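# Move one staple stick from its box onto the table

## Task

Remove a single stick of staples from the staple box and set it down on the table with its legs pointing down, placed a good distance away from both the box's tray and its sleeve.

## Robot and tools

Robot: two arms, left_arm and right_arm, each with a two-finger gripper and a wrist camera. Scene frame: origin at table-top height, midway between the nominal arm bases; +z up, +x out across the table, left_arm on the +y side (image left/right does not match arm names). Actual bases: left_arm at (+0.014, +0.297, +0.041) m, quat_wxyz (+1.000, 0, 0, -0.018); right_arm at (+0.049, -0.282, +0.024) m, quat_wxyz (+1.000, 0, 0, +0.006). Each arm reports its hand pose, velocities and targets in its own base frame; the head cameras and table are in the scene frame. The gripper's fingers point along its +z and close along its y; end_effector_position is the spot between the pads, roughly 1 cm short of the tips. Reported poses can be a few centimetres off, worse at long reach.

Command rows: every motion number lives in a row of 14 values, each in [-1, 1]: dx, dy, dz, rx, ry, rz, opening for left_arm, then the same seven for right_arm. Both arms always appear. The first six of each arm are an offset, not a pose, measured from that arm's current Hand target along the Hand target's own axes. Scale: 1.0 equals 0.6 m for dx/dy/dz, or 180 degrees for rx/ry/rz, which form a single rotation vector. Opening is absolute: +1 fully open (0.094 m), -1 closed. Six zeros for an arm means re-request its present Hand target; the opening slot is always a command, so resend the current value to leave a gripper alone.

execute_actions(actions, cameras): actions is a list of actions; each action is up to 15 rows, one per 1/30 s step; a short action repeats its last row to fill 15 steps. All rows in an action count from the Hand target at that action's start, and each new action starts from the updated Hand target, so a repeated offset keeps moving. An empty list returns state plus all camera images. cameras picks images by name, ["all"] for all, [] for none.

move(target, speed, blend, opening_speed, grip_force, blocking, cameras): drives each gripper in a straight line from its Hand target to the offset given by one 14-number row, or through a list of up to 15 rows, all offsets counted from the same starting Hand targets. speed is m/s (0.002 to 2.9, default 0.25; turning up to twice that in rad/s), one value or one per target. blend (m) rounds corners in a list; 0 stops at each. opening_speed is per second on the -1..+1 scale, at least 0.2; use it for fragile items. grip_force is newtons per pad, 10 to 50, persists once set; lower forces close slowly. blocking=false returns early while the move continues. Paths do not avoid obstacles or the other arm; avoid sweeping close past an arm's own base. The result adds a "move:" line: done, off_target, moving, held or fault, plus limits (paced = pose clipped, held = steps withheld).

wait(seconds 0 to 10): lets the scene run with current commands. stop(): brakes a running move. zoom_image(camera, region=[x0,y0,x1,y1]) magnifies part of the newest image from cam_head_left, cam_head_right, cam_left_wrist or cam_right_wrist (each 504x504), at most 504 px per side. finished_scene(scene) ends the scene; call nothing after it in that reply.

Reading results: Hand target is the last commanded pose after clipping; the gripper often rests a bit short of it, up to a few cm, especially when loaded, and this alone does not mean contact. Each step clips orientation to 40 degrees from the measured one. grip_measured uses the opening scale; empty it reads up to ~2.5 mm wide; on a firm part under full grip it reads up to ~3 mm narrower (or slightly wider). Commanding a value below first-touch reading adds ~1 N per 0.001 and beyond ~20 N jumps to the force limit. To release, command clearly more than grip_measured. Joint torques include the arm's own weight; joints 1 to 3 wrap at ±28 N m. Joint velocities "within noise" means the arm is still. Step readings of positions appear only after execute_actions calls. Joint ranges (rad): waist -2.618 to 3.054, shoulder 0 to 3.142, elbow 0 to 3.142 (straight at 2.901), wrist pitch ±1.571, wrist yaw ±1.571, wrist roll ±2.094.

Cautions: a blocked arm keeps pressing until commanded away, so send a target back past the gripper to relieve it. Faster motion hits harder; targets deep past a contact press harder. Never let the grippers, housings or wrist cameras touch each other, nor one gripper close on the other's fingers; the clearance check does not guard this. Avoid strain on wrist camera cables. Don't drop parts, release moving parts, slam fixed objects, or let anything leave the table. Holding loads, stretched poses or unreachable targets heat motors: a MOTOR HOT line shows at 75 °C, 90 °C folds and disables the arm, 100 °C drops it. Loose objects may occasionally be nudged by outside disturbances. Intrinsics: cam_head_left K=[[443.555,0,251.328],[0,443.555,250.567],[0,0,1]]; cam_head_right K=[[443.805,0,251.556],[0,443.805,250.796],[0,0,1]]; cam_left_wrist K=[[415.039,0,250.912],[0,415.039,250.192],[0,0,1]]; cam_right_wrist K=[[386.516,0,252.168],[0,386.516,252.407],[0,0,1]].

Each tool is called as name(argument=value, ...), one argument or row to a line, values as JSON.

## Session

execute_actions(
  actions=[],
)

zoom_image(
  camera="cam_head_right",
  region=[80, 200, 380, 420],
)

Scene clock: 0.00 s.
left_arm: end_effector_position=(+0.2174, -0.1410, +0.3863) grip_measured=+1.000 end_effector_quat_wxyz=(+0.524, +0.039, +0.728, -0.440) | right_arm: end_effector_position=(+0.2731, -0.0468, +0.4124) grip_measured=+1.000 end_effector_quat_wxyz=(+0.606, -0.025, +0.794, +0.028)
Joint positions: left_arm=[-0.218 0.61 0.926 -0.391 0.534 -0.608 0.094] | right_arm=[-0.553 0.89 1.33 -0.766 -0.605 -0.174 0.094]
Joint velocities: within noise
Joint torques (N m): no reading
Heat: left arm: 27 °C; right arm: 26 °C.
Hand target: left_arm +0.2153, -0.1406, +0.3902; +0.528, +0.042, +0.725, -0.440 | right_arm +0.2708, -0.0449, +0.4130; +0.606, -0.025, +0.795, +0.030
Tool commands: left_gripper/opening=+1.0 right_gripper/opening=+1.0

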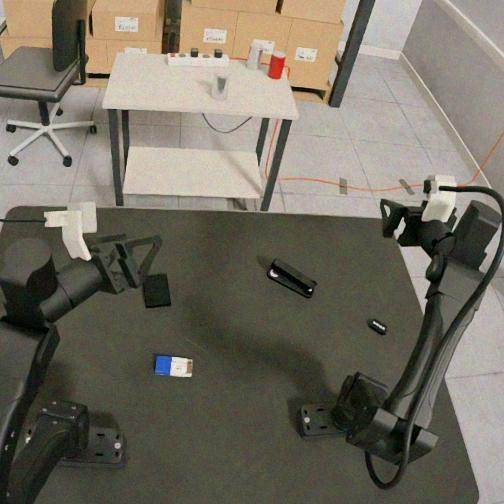

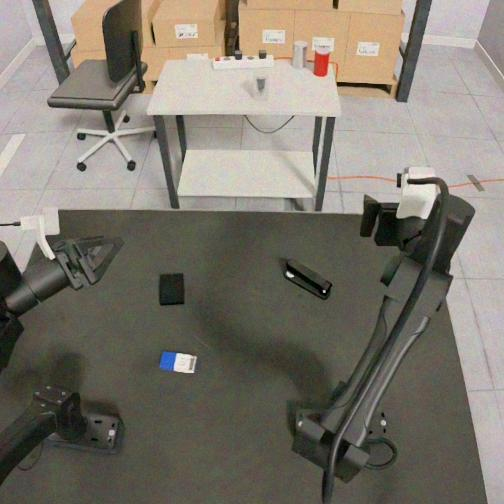

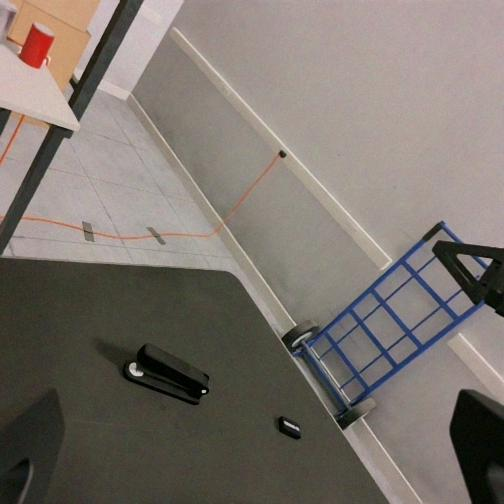

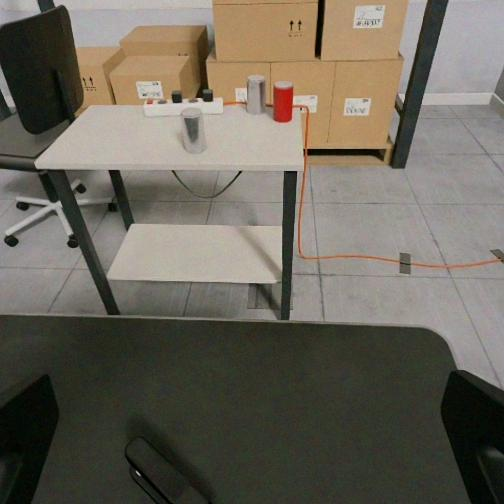

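Scaled by 1.680.

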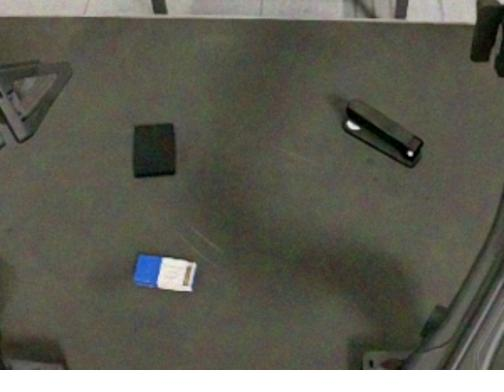

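move(
  target=[0.426,0.366,-0.024,0.178,0.296,0.296,0.5,0.595,0.472,-0.006,-0.394,0.14,-0.234,0.5],
  speed=0.35,
  cameras=["all"],
)

Scene clock: 3.93 s.
left_arm: end_effector_position=(+0.2012, -0.0990, +0.0539) grip_measured=+0.502 end_effector_quat_wxyz=(+0.258, +0.656, +0.651, -0.282) | right_arm: end_effector_position=(+0.1551, +0.2351, +0.0801) grip_measured=+0.501 end_effector_quat_wxyz=(-0.284, +0.625, -0.679, -0.259)
Joint positions: left_arm=[0.13 1.52 0.731 -0.958 0.768 1.78 0.071] | right_arm=[0.637 1.122 0.513 -0.373 -0.56 -0.677 0.071]
Joint torques (N m): left_arm=[-0.47 -4.6 5 0.13 0.43 0.11] | right_arm=[0.65 -0.77 5.56 1.16 -0.34 -0.09]
Heat: left arm: 27 °C; right arm: 26 °C.
Hand target: left_arm +0.2080, -0.1004, +0.0554; +0.267, +0.664, +0.642, -0.276 | right_arm +0.1512, +0.2357, +0.0743; -0.279, +0.630, -0.676, -0.261
Off the commanded pose: left_arm 0.007 m, 2 deg | right_arm 0.007 m, 1 deg.
move: done

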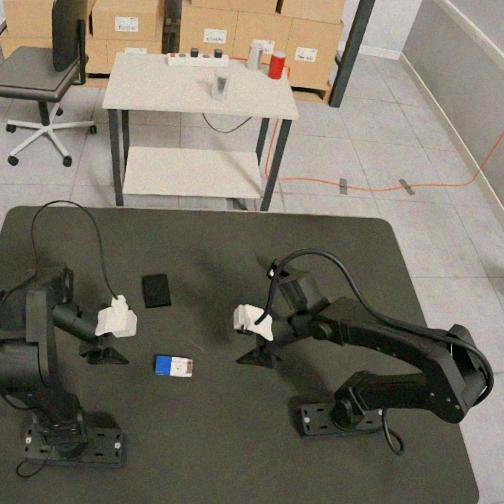

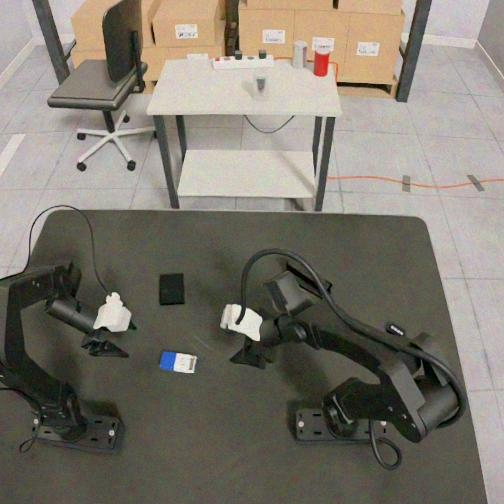

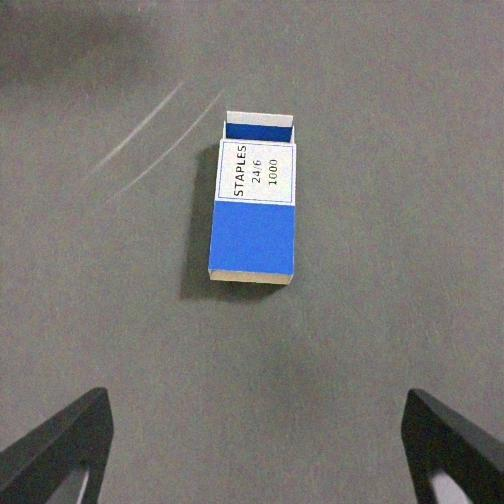

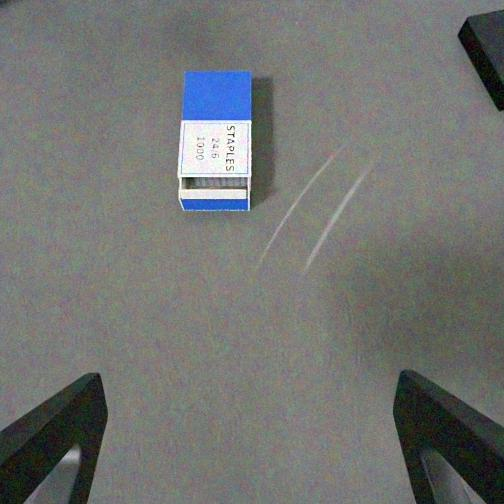

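move(
  target=[0.010,0,0.142,0.0137,0,0.0137,0.5,0.010,0.0345,0.183,0,0,0,0.5],
  speed=0.2,
  cameras=["cam_left_wrist","cam_right_wrist"],
)

Scene clock: 6.07 s.
left_arm: end_effector_position=(+0.2104, -0.1527, -0.0077) grip_measured=+0.502 end_effector_quat_wxyz=(+0.257, +0.686, +0.623, -0.274) | right_arm: end_effector_position=(+0.1414, +0.3140, +0.0015) grip_measured=+0.501 end_effector_quat_wxyz=(-0.289, +0.629, -0.673, -0.261)
Joint positions: left_arm=[-0.129 1.691 0.605 -0.438 0.768 1.519 0.071] | right_arm=[0.952 1.608 0.434 0.33 -0.375 -0.408 0.071]
Joint torques (N m): left_arm=[-0.68 -5.65 2.5 0.46 0.5 -0.14] | right_arm=[0.98 -2.86 3.3 1.45 -0.13 0.08]
Heat: left arm: 27 °C; right arm: 26 °C.
Hand target: left_arm +0.2061, -0.1565, -0.0090; +0.258, +0.683, +0.622, -0.284 | right_arm +0.1356, +0.3103, -0.0075; -0.279, +0.630, -0.676, -0.261
Off the commanded pose: left_arm 0.006 m, 1 deg | right_arm 0.011 m, 1 deg.
move: off_target (right_arm)
Images, in order (width x height): cam_left_wrist 504x504, cam_right_wrist 504x504.

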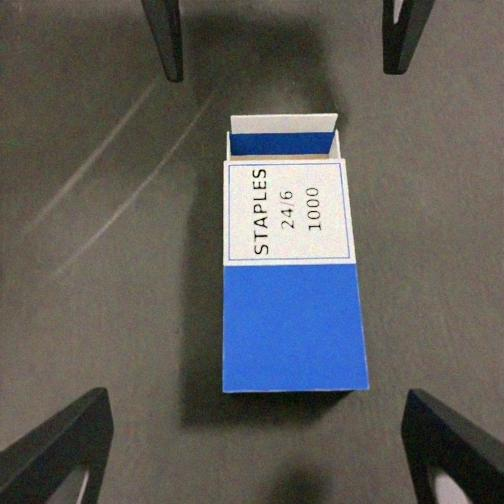

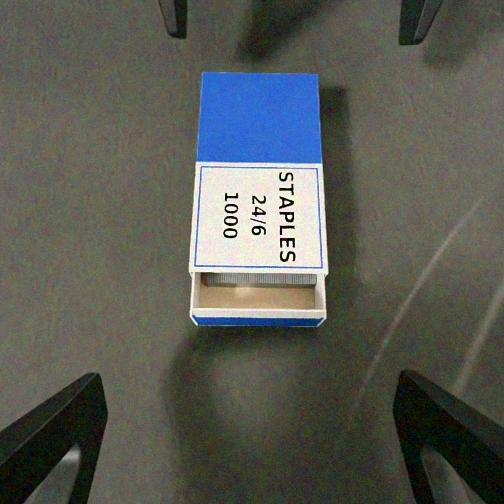

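move(
  target=[0.0017,-0.0197,0.041,0,0,0,0.5,-0.0095,-0.003,0.0417,0,0,0,0.5],
  speed=0.1,
  cameras=["cam_left_wrist","cam_right_wrist"],
)

Scene clock: 7.60 s.
left_arm: end_effector_position=(+0.1974, -0.1700, -0.0249) grip_measured=+0.502 end_effector_quat_wxyz=(+0.260, +0.686, +0.621, -0.276) | right_arm: end_effector_position=(+0.1410, +0.3324, -0.0125) grip_measured=+0.501 end_effector_quat_wxyz=(-0.293, +0.630, -0.669, -0.265)
Joint positions: left_arm=[-0.213 1.716 0.517 -0.241 0.768 1.403 0.071] | right_arm=[0.992 1.733 0.465 0.444 -0.356 -0.379 0.071]
Joint torques (N m): left_arm=[-0.4 -5.5 2.18 0.59 0.53 -0.09] | right_arm=[0.59 -2.97 5.3 1.24 -0.12 0.12]
Heat: left arm: 27 °C; right arm: 26 °C.
Hand target: left_arm +0.1927, -0.1720, -0.0271; +0.258, +0.683, +0.622, -0.283 | right_arm +0.1389, +0.3319, -0.0211; -0.279, +0.630, -0.676, -0.261
Off the commanded pose: left_arm 0.006 m, 1 deg | right_arm 0.009 m, 2 deg.
move: done
Images, in order (width x height): cam_left_wrist 504x504, cam_right_wrist 504x504.

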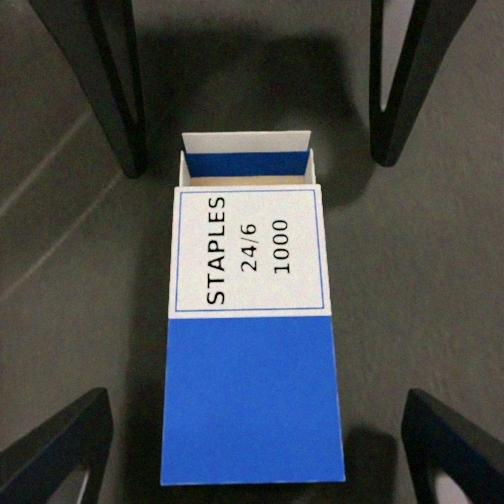

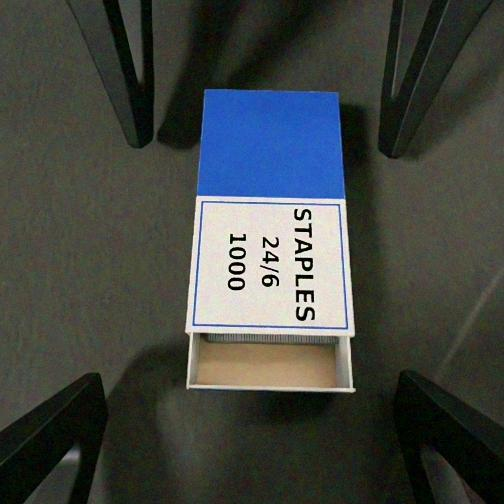

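move(
  target=[
    [0,0,0,0,0,0,-0.19,-0.0015,-0.008,0.0015,0,0,0,0.2],
    [0,0,0,0,0,0,-0.19,-0.0015,-0.008,0.0015,0,0,0,-0.4],
  ],
  speed=0.06,
  grip_force=[20, 30],
  opening_speed=0.6,
  cameras=["cam_left_wrist","cam_right_wrist"],
)

Scene clock: 12.73 s.
left_arm: end_effector_position=(+0.1972, -0.1700, -0.0249) grip_measured=-0.184 end_effector_quat_wxyz=(+0.260, +0.685, +0.622, -0.276) | right_arm: end_effector_position=(+0.1430, +0.3349, -0.0126) grip_measured=-0.245 end_effector_quat_wxyz=(-0.293, +0.630, -0.669, -0.265)
Joint positions: left_arm=[-0.213 1.716 0.516 -0.24 0.769 1.402 0.038] | right_arm=[0.992 1.743 0.476 0.444 -0.354 -0.379 0.035]
Joint torques (N m): left_arm=[-0.57 -5.35 2.32 0.55 0.46 -0.1] | right_arm=[-0.55 -3.07 5.34 1.15 -0.17 -0.02]
Heat: left arm: 27 °C; right arm: 26 °C.
Hand target: left_arm +0.1928, -0.1720, -0.0270; +0.258, +0.683, +0.622, -0.284 | right_arm +0.1437, +0.3328, -0.0212; -0.279, +0.630, -0.676, -0.261
Off the commanded pose: left_arm 0.005 m, 1 deg | right_arm 0.009 m, 2 deg.
grip_force (N): 20, 30
move: done
Images, in order (width x height): cam_left_wrist 504x504, cam_right_wrist 504x504.

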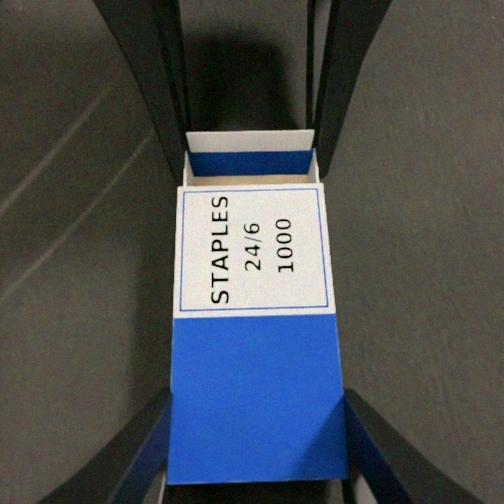

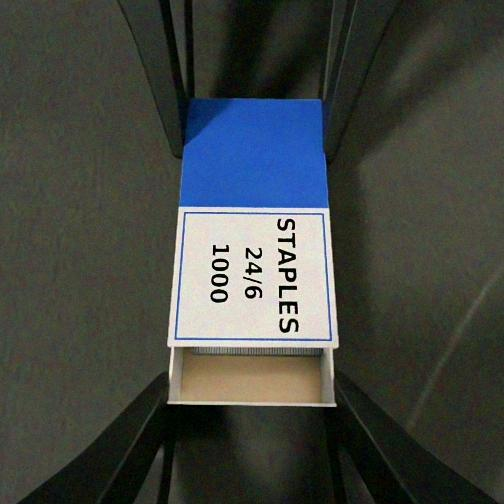

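move(
  target=[0,0,0,0,0,0,-0.185,0.05,0,-0.05,0,0,0,-0.4],
  speed=0.06,
  cameras=["cam_left_wrist","cam_right_wrist"],
)

Scene clock: 14.07 s.
left_arm: end_effector_position=(+0.1992, -0.1705, -0.0246) grip_measured=-0.183 end_effector_quat_wxyz=(+0.263, +0.686, +0.620, -0.274) | right_arm: end_effector_position=(+0.1457, +0.3041, -0.0127) grip_measured=-0.247 end_effector_quat_wxyz=(-0.300, +0.630, -0.664, -0.269)
Joint positions: left_arm=[-0.213 1.716 0.516 -0.23 0.769 1.401 0.038] | right_arm=[0.899 1.676 0.376 0.466 -0.424 -0.453 0.035]
Joint torques (N m): left_arm=[-0.51 -5.6 2.3 0.49 0.46 -0.1] | right_arm=[-0.98 -5.55 2.52 0.8 -0.17 -0.06]
Heat: left arm: 27 °C; right arm: 26 °C.
Hand target: left_arm +0.1928, -0.1720, -0.0270; +0.258, +0.683, +0.622, -0.284 | right_arm +0.1408, +0.2906, -0.0211; -0.279, +0.630, -0.676, -0.261
Off the commanded pose: left_arm 0.007 m, 1 deg | right_arm 0.017 m, 3 deg.
grip_force (N): 20, 30
move: off_target (right_arm)
Images, in order (width x height): cam_left_wrist 504x504, cam_right_wrist 504x504.

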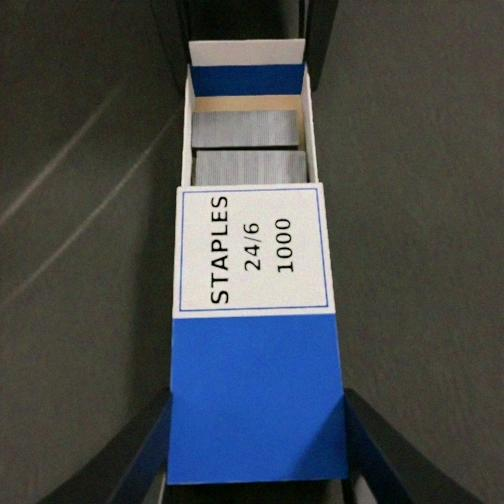

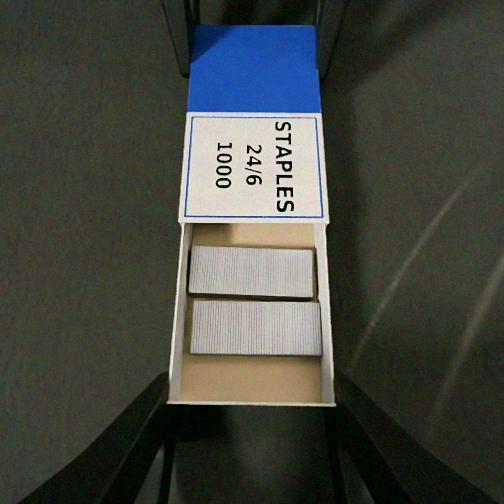

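move(
  target=[0,0,0,0,0,0,-0.185,0.068,0,-0.068,0,0,0,-0.4],
  speed=0.08,
  cameras=["cam_left_wrist","cam_right_wrist","cam_head_right"],
)

Scene clock: 15.87 s.
left_arm: end_effector_position=(+0.2000, -0.1706, -0.0245) grip_measured=-0.183 end_effector_quat_wxyz=(+0.265, +0.686, +0.620, -0.273) | right_arm: end_effector_position=(+0.1490, +0.2439, -0.0122) grip_measured=-0.247 end_effector_quat_wxyz=(-0.308, +0.629, -0.666, -0.257)
Joint positions: left_arm=[-0.213 1.716 0.516 -0.225 0.769 1.399 0.038] | right_arm=[0.694 1.502 0.228 0.37 -0.53 -0.633 0.035]
Joint torques (N m): left_arm=[-0.49 -5.44 2.24 0.46 0.47 -0.07] | right_arm=[-0.58 -3.49 2.58 0.6 -0.36 -0.07]
Heat: left arm: 27 °C; right arm: 26 °C.
Hand target: left_arm +0.1928, -0.1720, -0.0270; +0.258, +0.683, +0.622, -0.284 | right_arm +0.1368, +0.2330, -0.0210; -0.279, +0.630, -0.676, -0.261
Off the commanded pose: left_arm 0.008 m, 2 deg | right_arm 0.019 m, 4 deg.
grip_force (N): 20, 30
move: off_target (right_arm)
Images, in order (width x height): cam_head_right 504x504, cam_left_wrist 504x504, cam_right_wrist 504x504.

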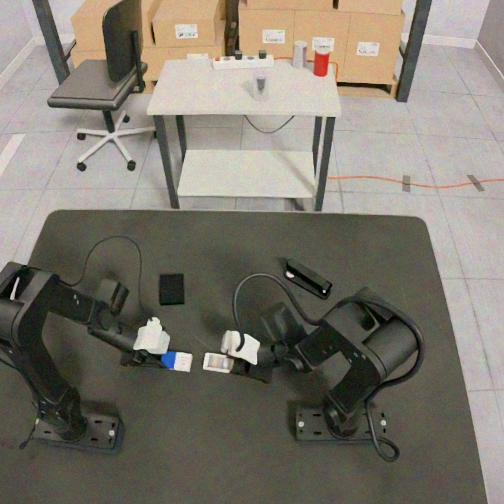

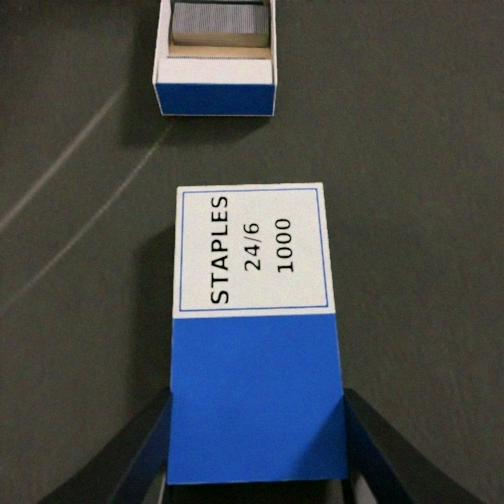

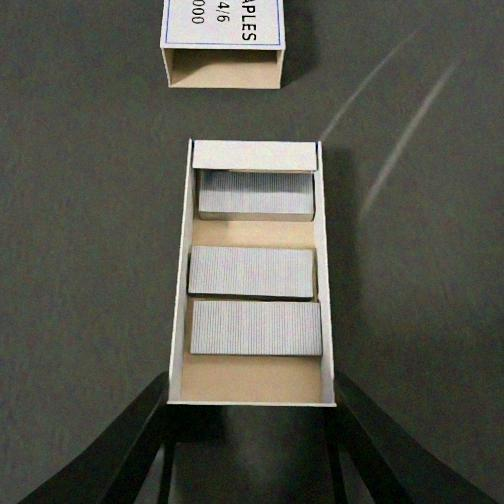

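move(
  target=[
    [0,0,0,0,0,0,0.2,0,0,0,0,0,0,0.2],
    [0,0,-0.2,0,0,0,0.2,0,0,-0.17,0,0,0,0.2],
    [0,0,-0.2,0,0,0,0.2,-0.158,-0.017,-0.057,0.1953,0.1947,0.4716,-0.97],
  ],
  speed=0.2,
  blend=[0,0.03,0],
  grip_force=50,
  opening_speed=1,
  cameras=["cam_right_wrist","cam_head_right"],
)

Scene clock: 24.30 s.
left_arm: end_effector_position=(+0.1971, -0.0884, +0.0533) grip_measured=+0.198 end_effector_quat_wxyz=(+0.255, +0.685, +0.623, -0.281) | right_arm: end_effector_position=(+0.1517, +0.2719, +0.0713) grip_measured=-0.969 end_effector_quat_wxyz=(+0.007, +0.035, +0.999, +0.008)
Joint positions: left_arm=[0.173 1.556 0.761 -1.031 0.743 1.939 0.056] | right_arm=[1.062 1.726 1.256 -1.08 0.005 1.131 0.001]
Joint torques (N m): left_arm=[0.55 -4.71 5.72 -0.37 0.41 0.04] | right_arm=[0.77 -4.12 8.31 -0.22 -0.04 0.09]
Heat: left arm: 27 °C; right arm: 26 °C.
Hand target: left_arm +0.2008, -0.0874, +0.0576; +0.258, +0.683, +0.622, -0.283 | right_arm +0.1500, +0.2752, +0.0701; +0.000, +0.035, +0.999, +0.001
Off the commanded pose: left_arm 0.006 m, 1 deg | right_arm 0.004 m, 1 deg.
move: done
Images, in order (width x height): cam_head_right 504x504, cam_right_wrist 504x504.

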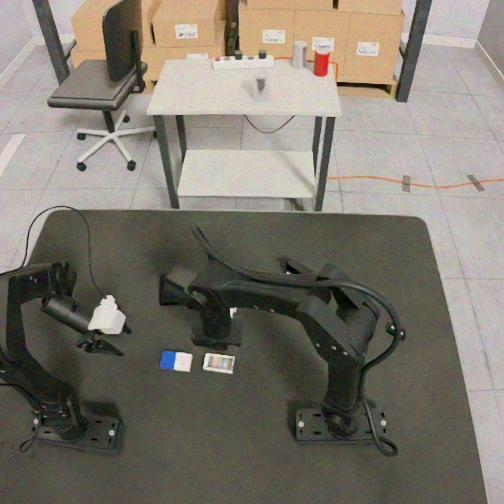

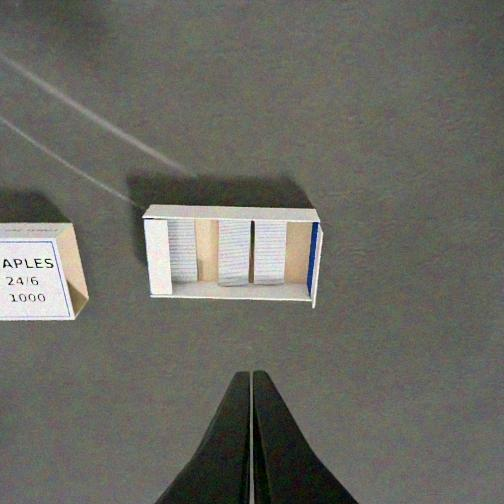

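move(
  target=[0,0,0,0,0,0,0.2,0,-0.016,0.113,0,0,0,-0.97],
  speed=0.2,
  cameras=["cam_right_wrist"],
)

Scene clock: 25.70 s.
left_arm: end_effector_position=(+0.1971, -0.0884, +0.0533) grip_measured=+0.198 end_effector_quat_wxyz=(+0.255, +0.685, +0.623, -0.281) | right_arm: end_effector_position=(+0.1494, +0.2680, +0.0101) grip_measured=-0.969 end_effector_quat_wxyz=(+0.006, +0.033, +0.999, +0.007)
Joint positions: left_arm=[0.173 1.556 0.761 -1.031 0.743 1.939 0.056] | right_arm=[1.062 1.794 1.078 -0.838 0.004 1.127 0.001]
Joint torques (N m): left_arm=[0.51 -4.92 5.68 -0.35 0.4 0.1] | right_arm=[-0.68 -5 4.68 0.15 -0.04 -0.1]
Heat: left arm: 27 °C; right arm: 26 °C.
Hand target: left_arm +0.2008, -0.0874, +0.0576; +0.258, +0.683, +0.622, -0.283 | right_arm +0.1493, +0.2655, +0.0022; +0.000, +0.034, +0.999, +0.000
Off the commanded pose: left_arm 0.006 m, 1 deg | right_arm 0.008 m, 1 deg.
move: done
Images, in order (width x height): cam_right_wrist 504x504.

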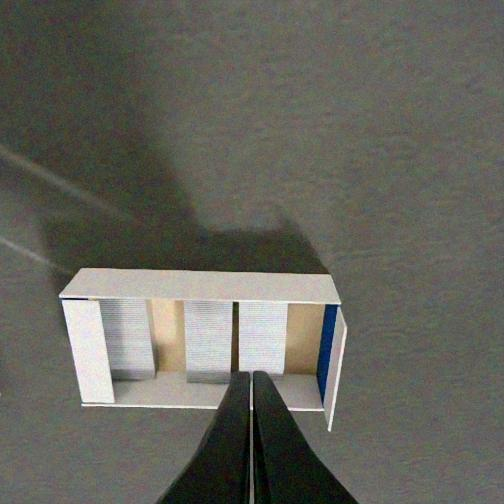

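move(
  target=[0,0,0,0,0,0,0.2,0,-0.008,0.024,0,0,0,-0.97],
  speed=0.08,
  cameras=["cam_right_wrist"],
)

Scene clock: 26.87 s.
left_arm: end_effector_position=(+0.1971, -0.0884, +0.0533) grip_measured=+0.198 end_effector_quat_wxyz=(+0.255, +0.685, +0.623, -0.281) | right_arm: end_effector_position=(+0.1496, +0.2662, -0.0020) grip_measured=-0.969 end_effector_quat_wxyz=(+0.008, +0.031, +0.999, +0.011)
Joint positions: left_arm=[0.173 1.556 0.761 -1.031 0.743 1.939 0.056] | right_arm=[1.058 1.804 1.036 -0.776 0.004 1.121 0.001]
Joint torques (N m): left_arm=[0.61 -4.74 5.57 -0.41 0.43 0.11] | right_arm=[-0.83 -4.53 4.23 0.19 -0.07 -0.01]
Heat: left arm: 27 °C; right arm: 26 °C.
Hand target: left_arm +0.2008, -0.0874, +0.0576; +0.258, +0.683, +0.622, -0.283 | right_arm +0.1491, +0.2608, -0.0122; +0.000, +0.035, +0.999, +0.001
Off the commanded pose: left_arm 0.006 m, 1 deg | right_arm 0.012 m, 2 deg.
move: off_target (right_arm)
Images, in order (width x height): cam_right_wrist 504x504.

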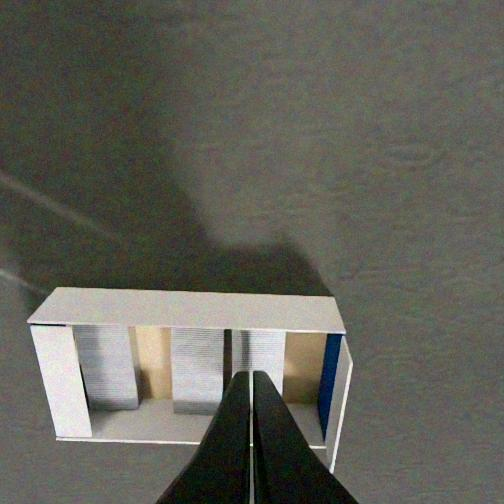

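move(
  target=[0,0,0,0,0,0,0.2,0,0,0.012,0,0,0,-0.97],
  speed=0.04,
  cameras=["cam_right_wrist"],
)

Scene clock: 27.67 s.
left_arm: end_effector_position=(+0.1971, -0.0884, +0.0533) grip_measured=+0.198 end_effector_quat_wxyz=(+0.255, +0.685, +0.623, -0.281) | right_arm: end_effector_position=(+0.1493, +0.2658, -0.0077) grip_measured=-0.969 end_effector_quat_wxyz=(+0.007, +0.031, +0.999, +0.010)
Joint positions: left_arm=[0.173 1.556 0.761 -1.031 0.743 1.939 0.056] | right_arm=[1.058 1.815 1.025 -0.756 0.004 1.121 0.001]
Joint torques (N m): left_arm=[0.57 -4.86 5.68 -0.36 0.41 0.08] | right_arm=[-0.83 -4.38 3.82 0.22 -0.08 0.01]
Heat: left arm: 27 °C; right arm: 26 °C.
Hand target: left_arm +0.2008, -0.0874, +0.0576; +0.258, +0.683, +0.622, -0.283 | right_arm +0.1491, +0.2607, -0.0194; +0.000, +0.035, +0.999, +0.000
Off the commanded pose: left_arm 0.006 m, 1 deg | right_arm 0.013 m, 1 deg.
move: off_target (right_arm)
Images, in order (width x height): cam_right_wrist 504x504.

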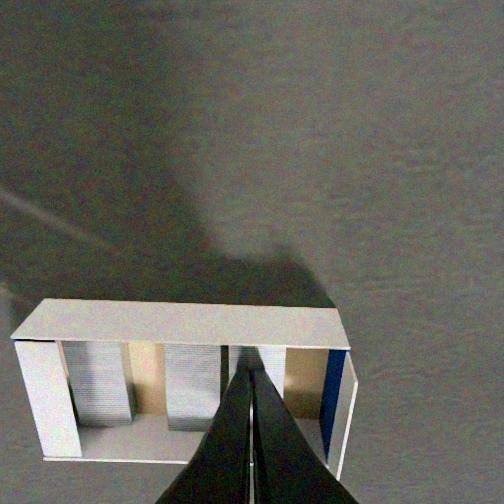

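move(
  target=[
    [0,0,0,0,0,0,0.2,0,0,0.009,0,0,0,-0.97],
    [0,0,0,0,0,0,0.2,0,-0.02,0.009,0,0,0,-0.97],
  ],
  speed=0.04,
  cameras=["cam_right_wrist"],
)

Scene clock: 29.17 s.
left_arm: end_effector_position=(+0.1971, -0.0884, +0.0533) grip_measured=+0.198 end_effector_quat_wxyz=(+0.255, +0.685, +0.623, -0.281) | right_arm: end_effector_position=(+0.1494, +0.2649, -0.0083) grip_measured=-0.969 end_effector_quat_wxyz=(+0.003, +0.030, +0.999, +0.024)
Joint positions: left_arm=[0.173 1.556 0.761 -1.031 0.743 1.939 0.056] | right_arm=[1.044 1.797 0.998 -0.726 -0.017 1.105 0.001]
Joint torques (N m): left_arm=[0.55 -4.78 5.74 -0.37 0.41 0.09] | right_arm=[-1.01 -4.77 1.52 0.34 0.19 -0.04]
Heat: left arm: 27 °C; right arm: 26 °C.
Hand target: left_arm +0.2008, -0.0874, +0.0576; +0.258, +0.683, +0.622, -0.283 | right_arm +0.1482, +0.2487, -0.0247; +0.000, +0.035, +0.999, +0.000
Off the commanded pose: left_arm 0.006 m, 1 deg | right_arm 0.023 m, 3 deg.
move: off_target (right_arm)
Images, in order (width x height): cam_right_wrist 504x504.

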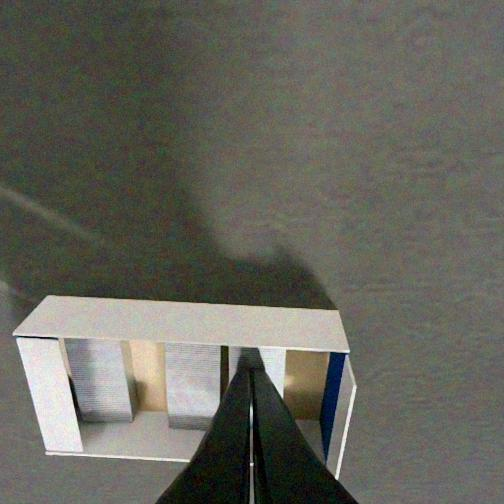

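move(
  target=[0,0,0,0,0,0,0.2,0,-0.02,-0.003,0,0,0,-0.97],
  speed=0.04,
  cameras=["cam_right_wrist"],
)

Scene clock: 30.13 s.
left_arm: end_effector_position=(+0.1971, -0.0884, +0.0533) grip_measured=+0.198 end_effector_quat_wxyz=(+0.255, +0.685, +0.623, -0.281) | right_arm: end_effector_position=(+0.1496, +0.2642, -0.0081) grip_measured=-0.969 end_effector_quat_wxyz=(+0.002, +0.027, +0.999, +0.044)
Joint positions: left_arm=[0.173 1.556 0.761 -1.031 0.743 1.939 0.056] | right_arm=[1.029 1.767 0.958 -0.683 -0.039 1.085 0.001]
Joint torques (N m): left_arm=[0.47 -4.74 5.75 -0.37 0.42 0.12] | right_arm=[-1.24 -5.3 1.84 -0.02 0.33 -0.03]
Heat: left arm: 27 °C; right arm: 27 °C.
Hand target: left_arm +0.2008, -0.0874, +0.0576; +0.258, +0.683, +0.622, -0.283 | right_arm +0.1475, +0.2368, -0.0229; +0.000, +0.035, +0.999, +0.000
Off the commanded pose: left_arm 0.006 m, 1 deg | right_arm 0.031 m, 5 deg.
move: off_target (right_arm)
Images, in order (width x height): cam_right_wrist 504x504.

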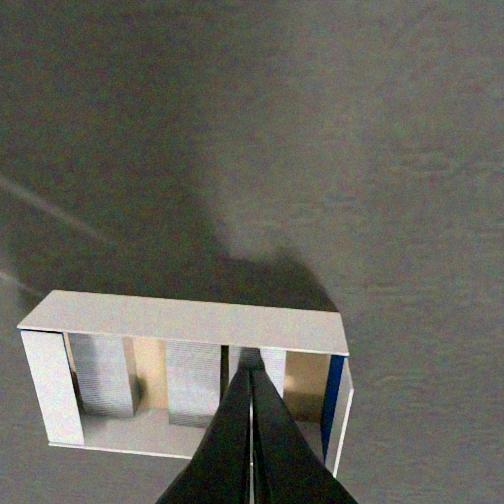

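move(
  target=[0,0,0,0,0,0,0.2,0,-0.006,-0.007,0,0,0,-0.97],
  speed=0.04,
  cameras=["cam_right_wrist"],
)

Scene clock: 30.97 s.
left_arm: end_effector_position=(+0.1971, -0.0884, +0.0533) grip_measured=+0.198 end_effector_quat_wxyz=(+0.255, +0.685, +0.623, -0.281) | right_arm: end_effector_position=(+0.1499, +0.2621, -0.0081) grip_measured=-0.969 end_effector_quat_wxyz=(+0.002, +0.027, +0.999, +0.045)
Joint positions: left_arm=[0.173 1.556 0.761 -1.031 0.743 1.939 0.056] | right_arm=[1.023 1.76 0.948 -0.678 -0.042 1.079 0.001]
Joint torques (N m): left_arm=[0.61 -4.83 5.63 -0.36 0.39 0.11] | right_arm=[-1.48 -5.86 2 -0.17 0.38 -0.1]
Heat: left arm: 27 °C; right arm: 27 °C.
Hand target: left_arm +0.2008, -0.0874, +0.0576; +0.258, +0.683, +0.622, -0.283 | right_arm +0.1472, +0.2332, -0.0188; +0.000, +0.035, +0.999, +0.000
Off the commanded pose: left_arm 0.006 m, 1 deg | right_arm 0.031 m, 5 deg.
move: off_target (right_arm)
Images, in order (width x height): cam_right_wrist 504x504.

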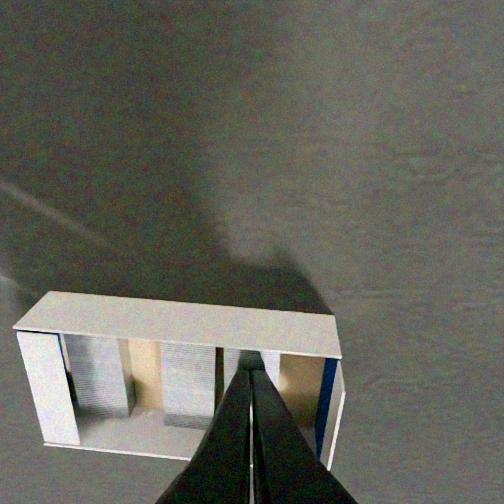

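move(
  target=[
    [0,0,0,0,0,0,0.2,0,0,-0.05,0,0,0,-0.97],
    [0,0,0,0,0,0,0.2,0,0.048,-0.05,0,0,0,-0.57],
  ],
  speed=0.08,
  cameras=["cam_right_wrist"],
)

Scene clock: 33.90 s.
left_arm: end_effector_position=(+0.1971, -0.0884, +0.0533) grip_measured=+0.198 end_effector_quat_wxyz=(+0.255, +0.685, +0.623, -0.281) | right_arm: end_effector_position=(+0.1475, +0.2623, +0.0135) grip_measured=-0.571 end_effector_quat_wxyz=(-0.003, +0.034, +0.999, +0.015)
Joint positions: left_arm=[0.173 1.556 0.761 -1.031 0.743 1.939 0.056] | right_arm=[1.044 1.762 1.054 -0.839 -0.019 1.112 0.02]
Joint torques (N m): left_arm=[0.54 -4.78 5.64 -0.39 0.4 0.08] | right_arm=[0.7 -4.45 7.2 -0.08 0.14 0.06]
Heat: left arm: 27 °C; right arm: 27 °C.
Hand target: left_arm +0.2008, -0.0874, +0.0576; +0.258, +0.683, +0.622, -0.283 | right_arm +0.1491, +0.2619, +0.0112; +0.000, +0.035, +0.999, +0.000
Off the commanded pose: left_arm 0.006 m, 1 deg | right_arm 0.003 m, 2 deg.
move: done
Images, in order (width x height): cam_right_wrist 504x504.

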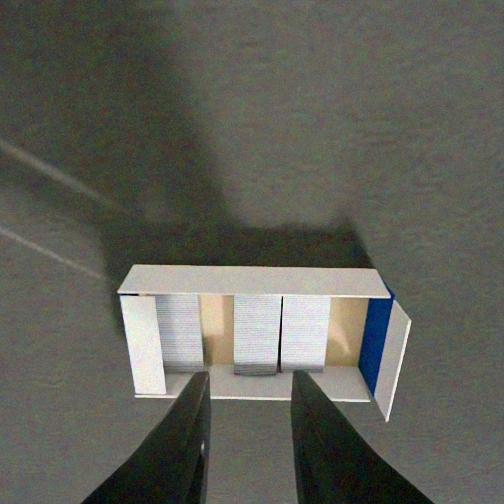

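move(
  target=[
    [0,0,0,0,0,0,0.2,0,-0.003,0,0,0,0,-0.97],
    [0,0,0,0,0,0,0.2,0,-0.003,0.045,0,0,0,-0.97],
    [0,0,0,0,0,0,0.2,0,0.033,0.045,0,0,0,-0.97],
  ],
  speed=0.06,
  cameras=["cam_right_wrist"],
)

Scene clock: 37.47 s.
left_arm: end_effector_position=(+0.1971, -0.0884, +0.0533) grip_measured=+0.198 end_effector_quat_wxyz=(+0.255, +0.685, +0.623, -0.281) | right_arm: end_effector_position=(+0.1492, +0.2786, -0.0080) grip_measured=-0.969 end_effector_quat_wxyz=(-0.003, +0.035, +0.999, +0.009)
Joint positions: left_arm=[0.173 1.556 0.761 -1.031 0.743 1.939 0.056] | right_arm=[1.069 1.863 1.086 -0.78 -0.013 1.138 0.001]
Joint torques (N m): left_arm=[0.68 -4.75 5.71 -0.36 0.41 0.11] | right_arm=[0.68 -4.34 6.72 0.11 0.09 0.07]
Heat: left arm: 27 °C; right arm: 27 °C.
Hand target: left_arm +0.2008, -0.0874, +0.0576; +0.258, +0.683, +0.622, -0.283 | right_arm +0.1504, +0.2817, -0.0158; +0.000, +0.035, +0.999, +0.000
Off the commanded pose: left_arm 0.006 m, 1 deg | right_arm 0.008 m, 1 deg.
move: done
Images, in order (width x height): cam_right_wrist 504x504.

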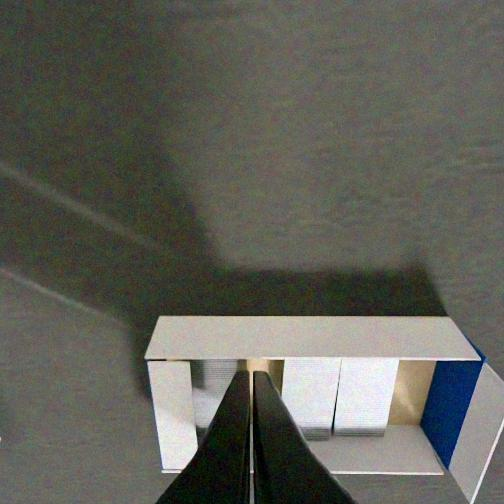

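zoom_image(
  camera="cam_right_wrist",
  region=[180, 330, 420, 480],
)

Scaled by 2.100.

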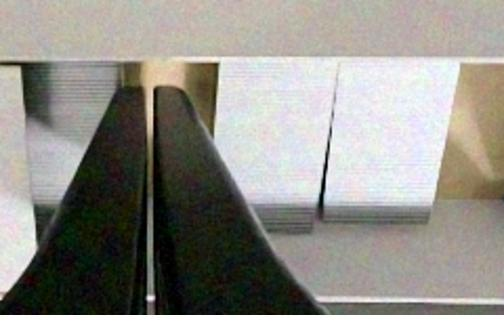

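move(
  target=[
    [0,0,0,0,0,0,0.2,0,0,-0.06,0,0,0,-0.97],
    [0,0,0,0,0,0,0.2,0.008,-0.041,-0.06,0,0,0,-0.27],
  ],
  speed=0.12,
  cameras=["cam_right_wrist"],
)

Scene clock: 40.97 s.
left_arm: end_effector_position=(+0.1971, -0.0884, +0.0533) grip_measured=+0.198 end_effector_quat_wxyz=(+0.255, +0.685, +0.623, -0.281) | right_arm: end_effector_position=(+0.1405, +0.2629, +0.0162) grip_measured=-0.271 end_effector_quat_wxyz=(-0.008, +0.031, +0.999, -0.002)
Joint positions: left_arm=[0.173 1.556 0.761 -1.031 0.743 1.939 0.056] | right_arm=[1.069 1.777 1.084 -0.888 -0.013 1.13 0.034]
Joint torques (N m): left_arm=[0.53 -4.75 5.64 -0.38 0.4 0.09] | right_arm=[-0.91 -8.43 4.21 -0.02 0.08 -0.05]
Heat: left arm: 27 °C; right arm: 27 °C.
Hand target: left_arm +0.2008, -0.0874, +0.0576; +0.258, +0.683, +0.622, -0.283 | right_arm +0.1439, +0.2574, +0.0202; +0.000, +0.034, +0.999, +0.000
Off the commanded pose: left_arm 0.006 m, 1 deg | right_arm 0.008 m, 1 deg.
move: done
Images, in order (width x height): cam_right_wrist 504x504.

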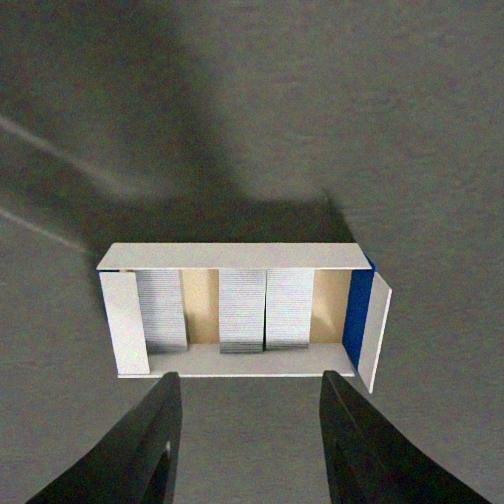

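move(
  target=[0,0,0,0,0,0,0.2,-0.002,-0.007,0.05,0,0,0,-0.27],
  speed=0.1,
  cameras=["cam_right_wrist"],
)

Scene clock: 42.30 s.
left_arm: end_effector_position=(+0.1971, -0.0884, +0.0533) grip_measured=+0.198 end_effector_quat_wxyz=(+0.255, +0.685, +0.623, -0.281) | right_arm: end_effector_position=(+0.1429, +0.2593, -0.0017) grip_measured=-0.271 end_effector_quat_wxyz=(-0.001, +0.032, +0.999, +0.012)
Joint positions: left_arm=[0.173 1.556 0.761 -1.031 0.743 1.939 0.056] | right_arm=[1.056 1.777 1.003 -0.778 -0.013 1.12 0.034]
Joint torques (N m): left_arm=[0.47 -4.85 5.64 -0.36 0.43 0.1] | right_arm=[-0.65 -4.89 4.18 0.19 0.11 -0.01]
Heat: left arm: 27 °C; right arm: 27 °C.
Hand target: left_arm +0.2008, -0.0874, +0.0576; +0.258, +0.683, +0.622, -0.283 | right_arm +0.1449, +0.2533, -0.0097; +0.000, +0.034, +0.999, +0.001
Off the commanded pose: left_arm 0.006 m, 1 deg | right_arm 0.010 m, 1 deg.
move: done
Images, in order (width x height): cam_right_wrist 504x504.

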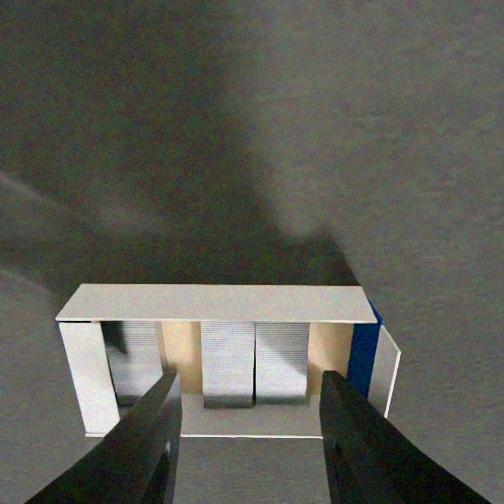

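move(
  target=[
    [0,0,0,0,0,0,0.2,0.003,-0.001,0.022,0,0,0,-0.33],
    [0,0,0,0,0,0,0.2,0.003,-0.001,0.022,0,0,0,-0.5],
  ],
  speed=0.06,
  grip_force=25,
  opening_speed=0.4,
  cameras=["cam_right_wrist"],
)

Scene clock: 43.97 s.
left_arm: end_effector_position=(+0.1971, -0.0884, +0.0533) grip_measured=+0.198 end_effector_quat_wxyz=(+0.255, +0.685, +0.623, -0.281) | right_arm: end_effector_position=(+0.1424, +0.2583, -0.0132) grip_measured=-0.457 end_effector_quat_wxyz=(+0.000, +0.032, +0.999, +0.013)
Joint positions: left_arm=[0.173 1.556 0.761 -1.031 0.743 1.939 0.056] | right_arm=[1.056 1.795 0.973 -0.725 -0.013 1.12 0.026]
Joint torques (N m): left_arm=[0.54 -4.79 5.71 -0.36 0.41 0.09] | right_arm=[-0.25 -4.46 3.99 0.21 0.17 0.03]
Heat: left arm: 27 °C; right arm: 27 °C.
Hand target: left_arm +0.2008, -0.0874, +0.0576; +0.258, +0.683, +0.622, -0.283 | right_arm +0.1430, +0.2527, -0.0230; +0.000, +0.034, +0.999, +0.000
Off the commanded pose: left_arm 0.006 m, 1 deg | right_arm 0.011 m, 1 deg.
grip_force (N): 25, 25
move: off_target (right_arm); target 2's new opening was sent with right_arm's hand 0.011 m and 1 deg from that target
Images, in order (width x height): cam_right_wrist 504x504.

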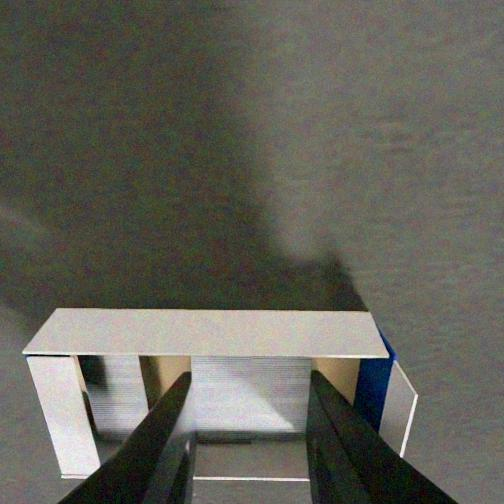

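move(
  target=[
    [0,0,0,0,0,0,0.2,0,0,-0.14,0,0,0,-0.5],
    [0,0,0,0,0,0,0.2,-0.23,0,-0.14,0,0,0,-0.5],
    [0,0,0,0,0,0,0.2,-0.23,0,-0.03,0,0,0,-0.5],
  ],
  speed=0.12,
  blend=0.02,
  cameras=["cam_right_wrist","cam_head_right"],
)

Scene clock: 47.37 s.
left_arm: end_effector_position=(+0.1971, -0.0884, +0.0533) grip_measured=+0.198 end_effector_quat_wxyz=(+0.255, +0.685, +0.623, -0.281) | right_arm: end_effector_position=(+0.2797, +0.2482, +0.0066) grip_measured=-0.457 end_effector_quat_wxyz=(+0.003, +0.033, +0.999, +0.012)
Joint positions: left_arm=[0.173 1.556 0.761 -1.031 0.743 1.939 0.056] | right_arm=[0.717 2.028 1.386 -0.908 -0.013 0.784 0.025]
Joint torques (N m): left_arm=[0.62 -4.83 5.68 -0.39 0.43 0.09] | right_arm=[-0.35 -6.79 4.63 0.13 0.09 0.01]
Heat: left arm: 27 °C; right arm: 27 °C.
Hand target: left_arm +0.2008, -0.0874, +0.0576; +0.258, +0.683, +0.622, -0.283 | right_arm +0.2807, +0.2432, -0.0049; +0.000, +0.034, +0.999, +0.000
Off the commanded pose: left_arm 0.006 m, 1 deg | right_arm 0.013 m, 1 deg.
grip_force (N): 25, 25
move: off_target (right_arm)
Images, in order (width x height): cam_head_right 504x504, cam_right_wrist 504x504.

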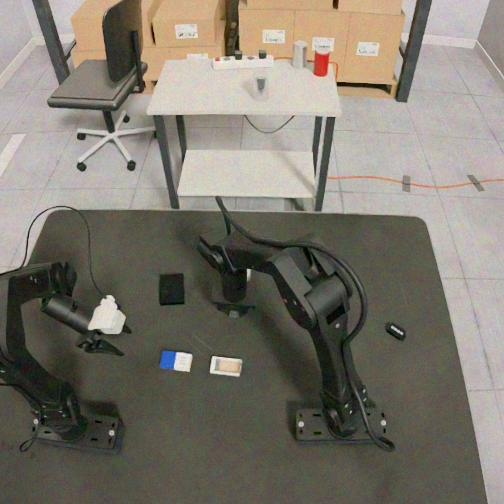

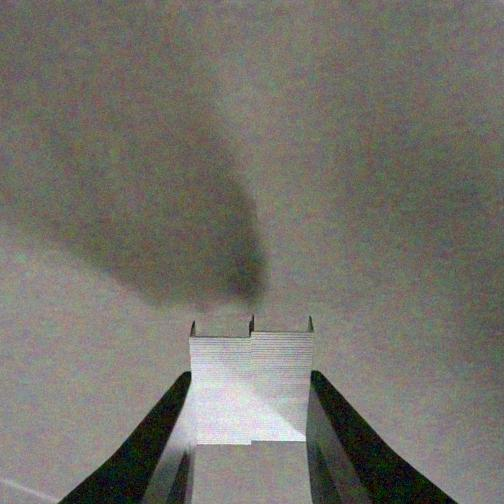

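move(
  target=[
    [0,0,0,0,0,0,0.2,0,0,0.018,0,0,0,-0.5],
    [0,0,0,0,0,0,0.2,0,0,0.033,0,0,0,-0.5],
  ],
  speed=0.04,
  cameras=["cam_right_wrist"],
)

Scene clock: 49.03 s.
left_arm: end_effector_position=(+0.1971, -0.0884, +0.0533) grip_measured=+0.198 end_effector_quat_wxyz=(+0.255, +0.685, +0.623, -0.281) | right_arm: end_effector_position=(+0.2815, +0.2498, -0.0107) grip_measured=-0.457 end_effector_quat_wxyz=(+0.006, +0.033, +0.999, +0.015)
Joint positions: left_arm=[0.173 1.556 0.761 -1.031 0.743 1.939 0.056] | right_arm=[0.717 2.057 1.355 -0.84 -0.013 0.784 0.025]
Joint torques (N m): left_arm=[0.54 -4.72 5.68 -0.34 0.43 0.12] | right_arm=[-0.4 -6.65 4.55 0.21 0.07 -0.05]
Heat: left arm: 26 °C; right arm: 27 °C.
Hand target: left_arm +0.2008, -0.0874, +0.0576; +0.258, +0.683, +0.622, -0.283 | right_arm +0.2807, +0.2432, -0.0248; +0.000, +0.034, +0.999, +0.000
Off the commanded pose: left_arm 0.006 m, 1 deg | right_arm 0.015 m, 2 deg.
grip_force (N): 25, 25
move: off_target (right_arm)
Images, in order (width x height): cam_right_wrist 504x504.

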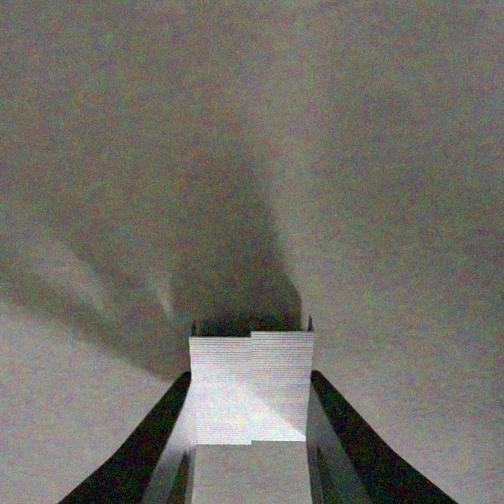

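move(
  target=[0,0,0,0,0,0,0.2,0,0,0.009,0,0,0,-0.5],
  speed=0.03,
  cameras=["cam_right_wrist"],
)

Scene clock: 49.80 s.
left_arm: end_effector_position=(+0.1971, -0.0884, +0.0533) grip_measured=+0.198 end_effector_quat_wxyz=(+0.255, +0.685, +0.623, -0.281) | right_arm: end_effector_position=(+0.2824, +0.2506, -0.0132) grip_measured=-0.457 end_effector_quat_wxyz=(+0.008, +0.033, +0.999, +0.017)
Joint positions: left_arm=[0.173 1.556 0.761 -1.031 0.743 1.939 0.056] | right_arm=[0.717 2.061 1.35 -0.825 -0.013 0.784 0.025]
Joint torques (N m): left_arm=[0.5 -4.7 5.76 -0.37 0.4 0.1] | right_arm=[-0.49 -6.37 4.15 0.29 0.1 -0.07]
Heat: left arm: 26 °C; right arm: 27 °C.
Hand target: left_arm +0.2008, -0.0874, +0.0576; +0.258, +0.683, +0.622, -0.283 | right_arm +0.2808, +0.2433, -0.0301; +0.000, +0.034, +0.999, +0.001
Off the commanded pose: left_arm 0.006 m, 1 deg | right_arm 0.019 m, 2 deg.
grip_force (N): 25, 25
move: off_target (right_arm)
Images, in order (width x height): cam_right_wrist 504x504.

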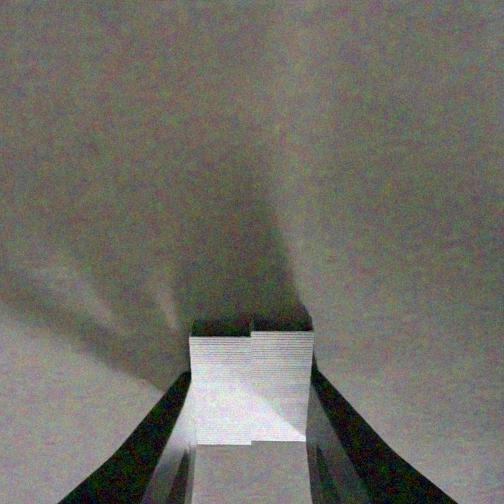

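move(
  target=[0,0,0,0,0,0,0.2,0,0,0.007,0,0,0,-0.5],
  speed=0.03,
  cameras=["cam_right_wrist"],
)

Scene clock: 50.57 s.
left_arm: end_effector_position=(+0.1971, -0.0884, +0.0533) grip_measured=+0.198 end_effector_quat_wxyz=(+0.255, +0.685, +0.623, -0.281) | right_arm: end_effector_position=(+0.2825, +0.2506, -0.0132) grip_measured=-0.457 end_effector_quat_wxyz=(+0.008, +0.033, +0.999, +0.017)
Joint positions: left_arm=[0.173 1.556 0.761 -1.031 0.743 1.939 0.056] | right_arm=[0.717 2.061 1.35 -0.825 -0.013 0.784 0.025]
Joint torques (N m): left_arm=[0.62 -4.89 5.61 -0.38 0.42 0.08] | right_arm=[-0.57 -5.89 3.6 0.4 0.15 -0.07]
Heat: left arm: 26 °C; right arm: 27 °C.
Hand target: left_arm +0.2008, -0.0874, +0.0576; +0.258, +0.683, +0.622, -0.283 | right_arm +0.2808, +0.2433, -0.0343; +0.000, +0.034, +0.999, +0.001
Off the commanded pose: left_arm 0.006 m, 1 deg | right_arm 0.022 m, 2 deg.
grip_force (N): 25, 25
move: off_target (right_arm)
Images, in order (width x height): cam_right_wrist 504x504.

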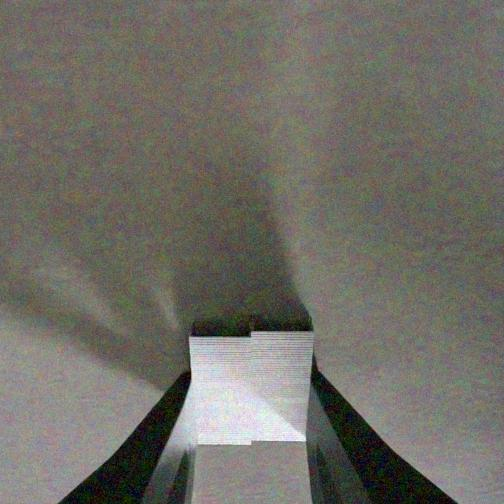

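move(
  target=[
    [0,0,0,0,0,0,0.2,0,0,0,0,0,0,-0.3],
    [0,0,0,0,0,0,0.2,0,0,-0.15,0,0,0,-0.3],
    [0,0,0,0,0,0,0.2,0,-0.003,-0.15,0,0,-0.5,-0.02],
  ],
  speed=[0.05,0.1,0.5],
  opening_speed=0.6,
  cameras=["cam_right_wrist"],
)

Scene clock: 56.17 s.
left_arm: end_effector_position=(+0.1971, -0.0884, +0.0533) grip_measured=+0.198 end_effector_quat_wxyz=(+0.255, +0.685, +0.623, -0.281) | right_arm: end_effector_position=(+0.2758, +0.2420, +0.0404) grip_measured=-0.021 end_effector_quat_wxyz=(+0.016, +0.683, -0.730, -0.001)
Joint positions: left_arm=[0.173 1.556 0.761 -1.031 0.743 1.939 0.056] | right_arm=[0.717 2.009 1.501 -1.095 -0.001 -0.788 0.046]
Joint torques (N m): left_arm=[0.49 -4.9 5.64 -0.37 0.39 0.08] | right_arm=[-0.98 -11.48 7.05 -0.24 0.03 -0.07]
Heat: left arm: 26 °C; right arm: 27 °C.
Hand target: left_arm +0.2008, -0.0874, +0.0576; +0.258, +0.683, +0.622, -0.283 | right_arm +0.2806, +0.2414, +0.0556; +0.000, +0.682, -0.731, +0.000
Off the commanded pose: left_arm 0.006 m, 1 deg | right_arm 0.016 m, 2 deg.
grip_force (N): 25, 25
move: off_target (right_arm); target 3's new opening was sent with right_arm's hand 0.016 m and 2 deg from that target
Images, in order (width x height): cam_right_wrist 504x504.

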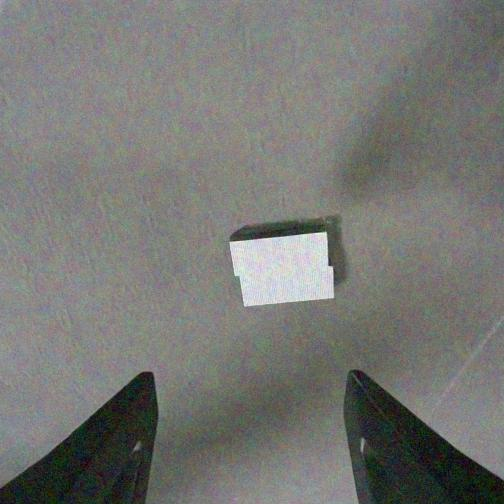

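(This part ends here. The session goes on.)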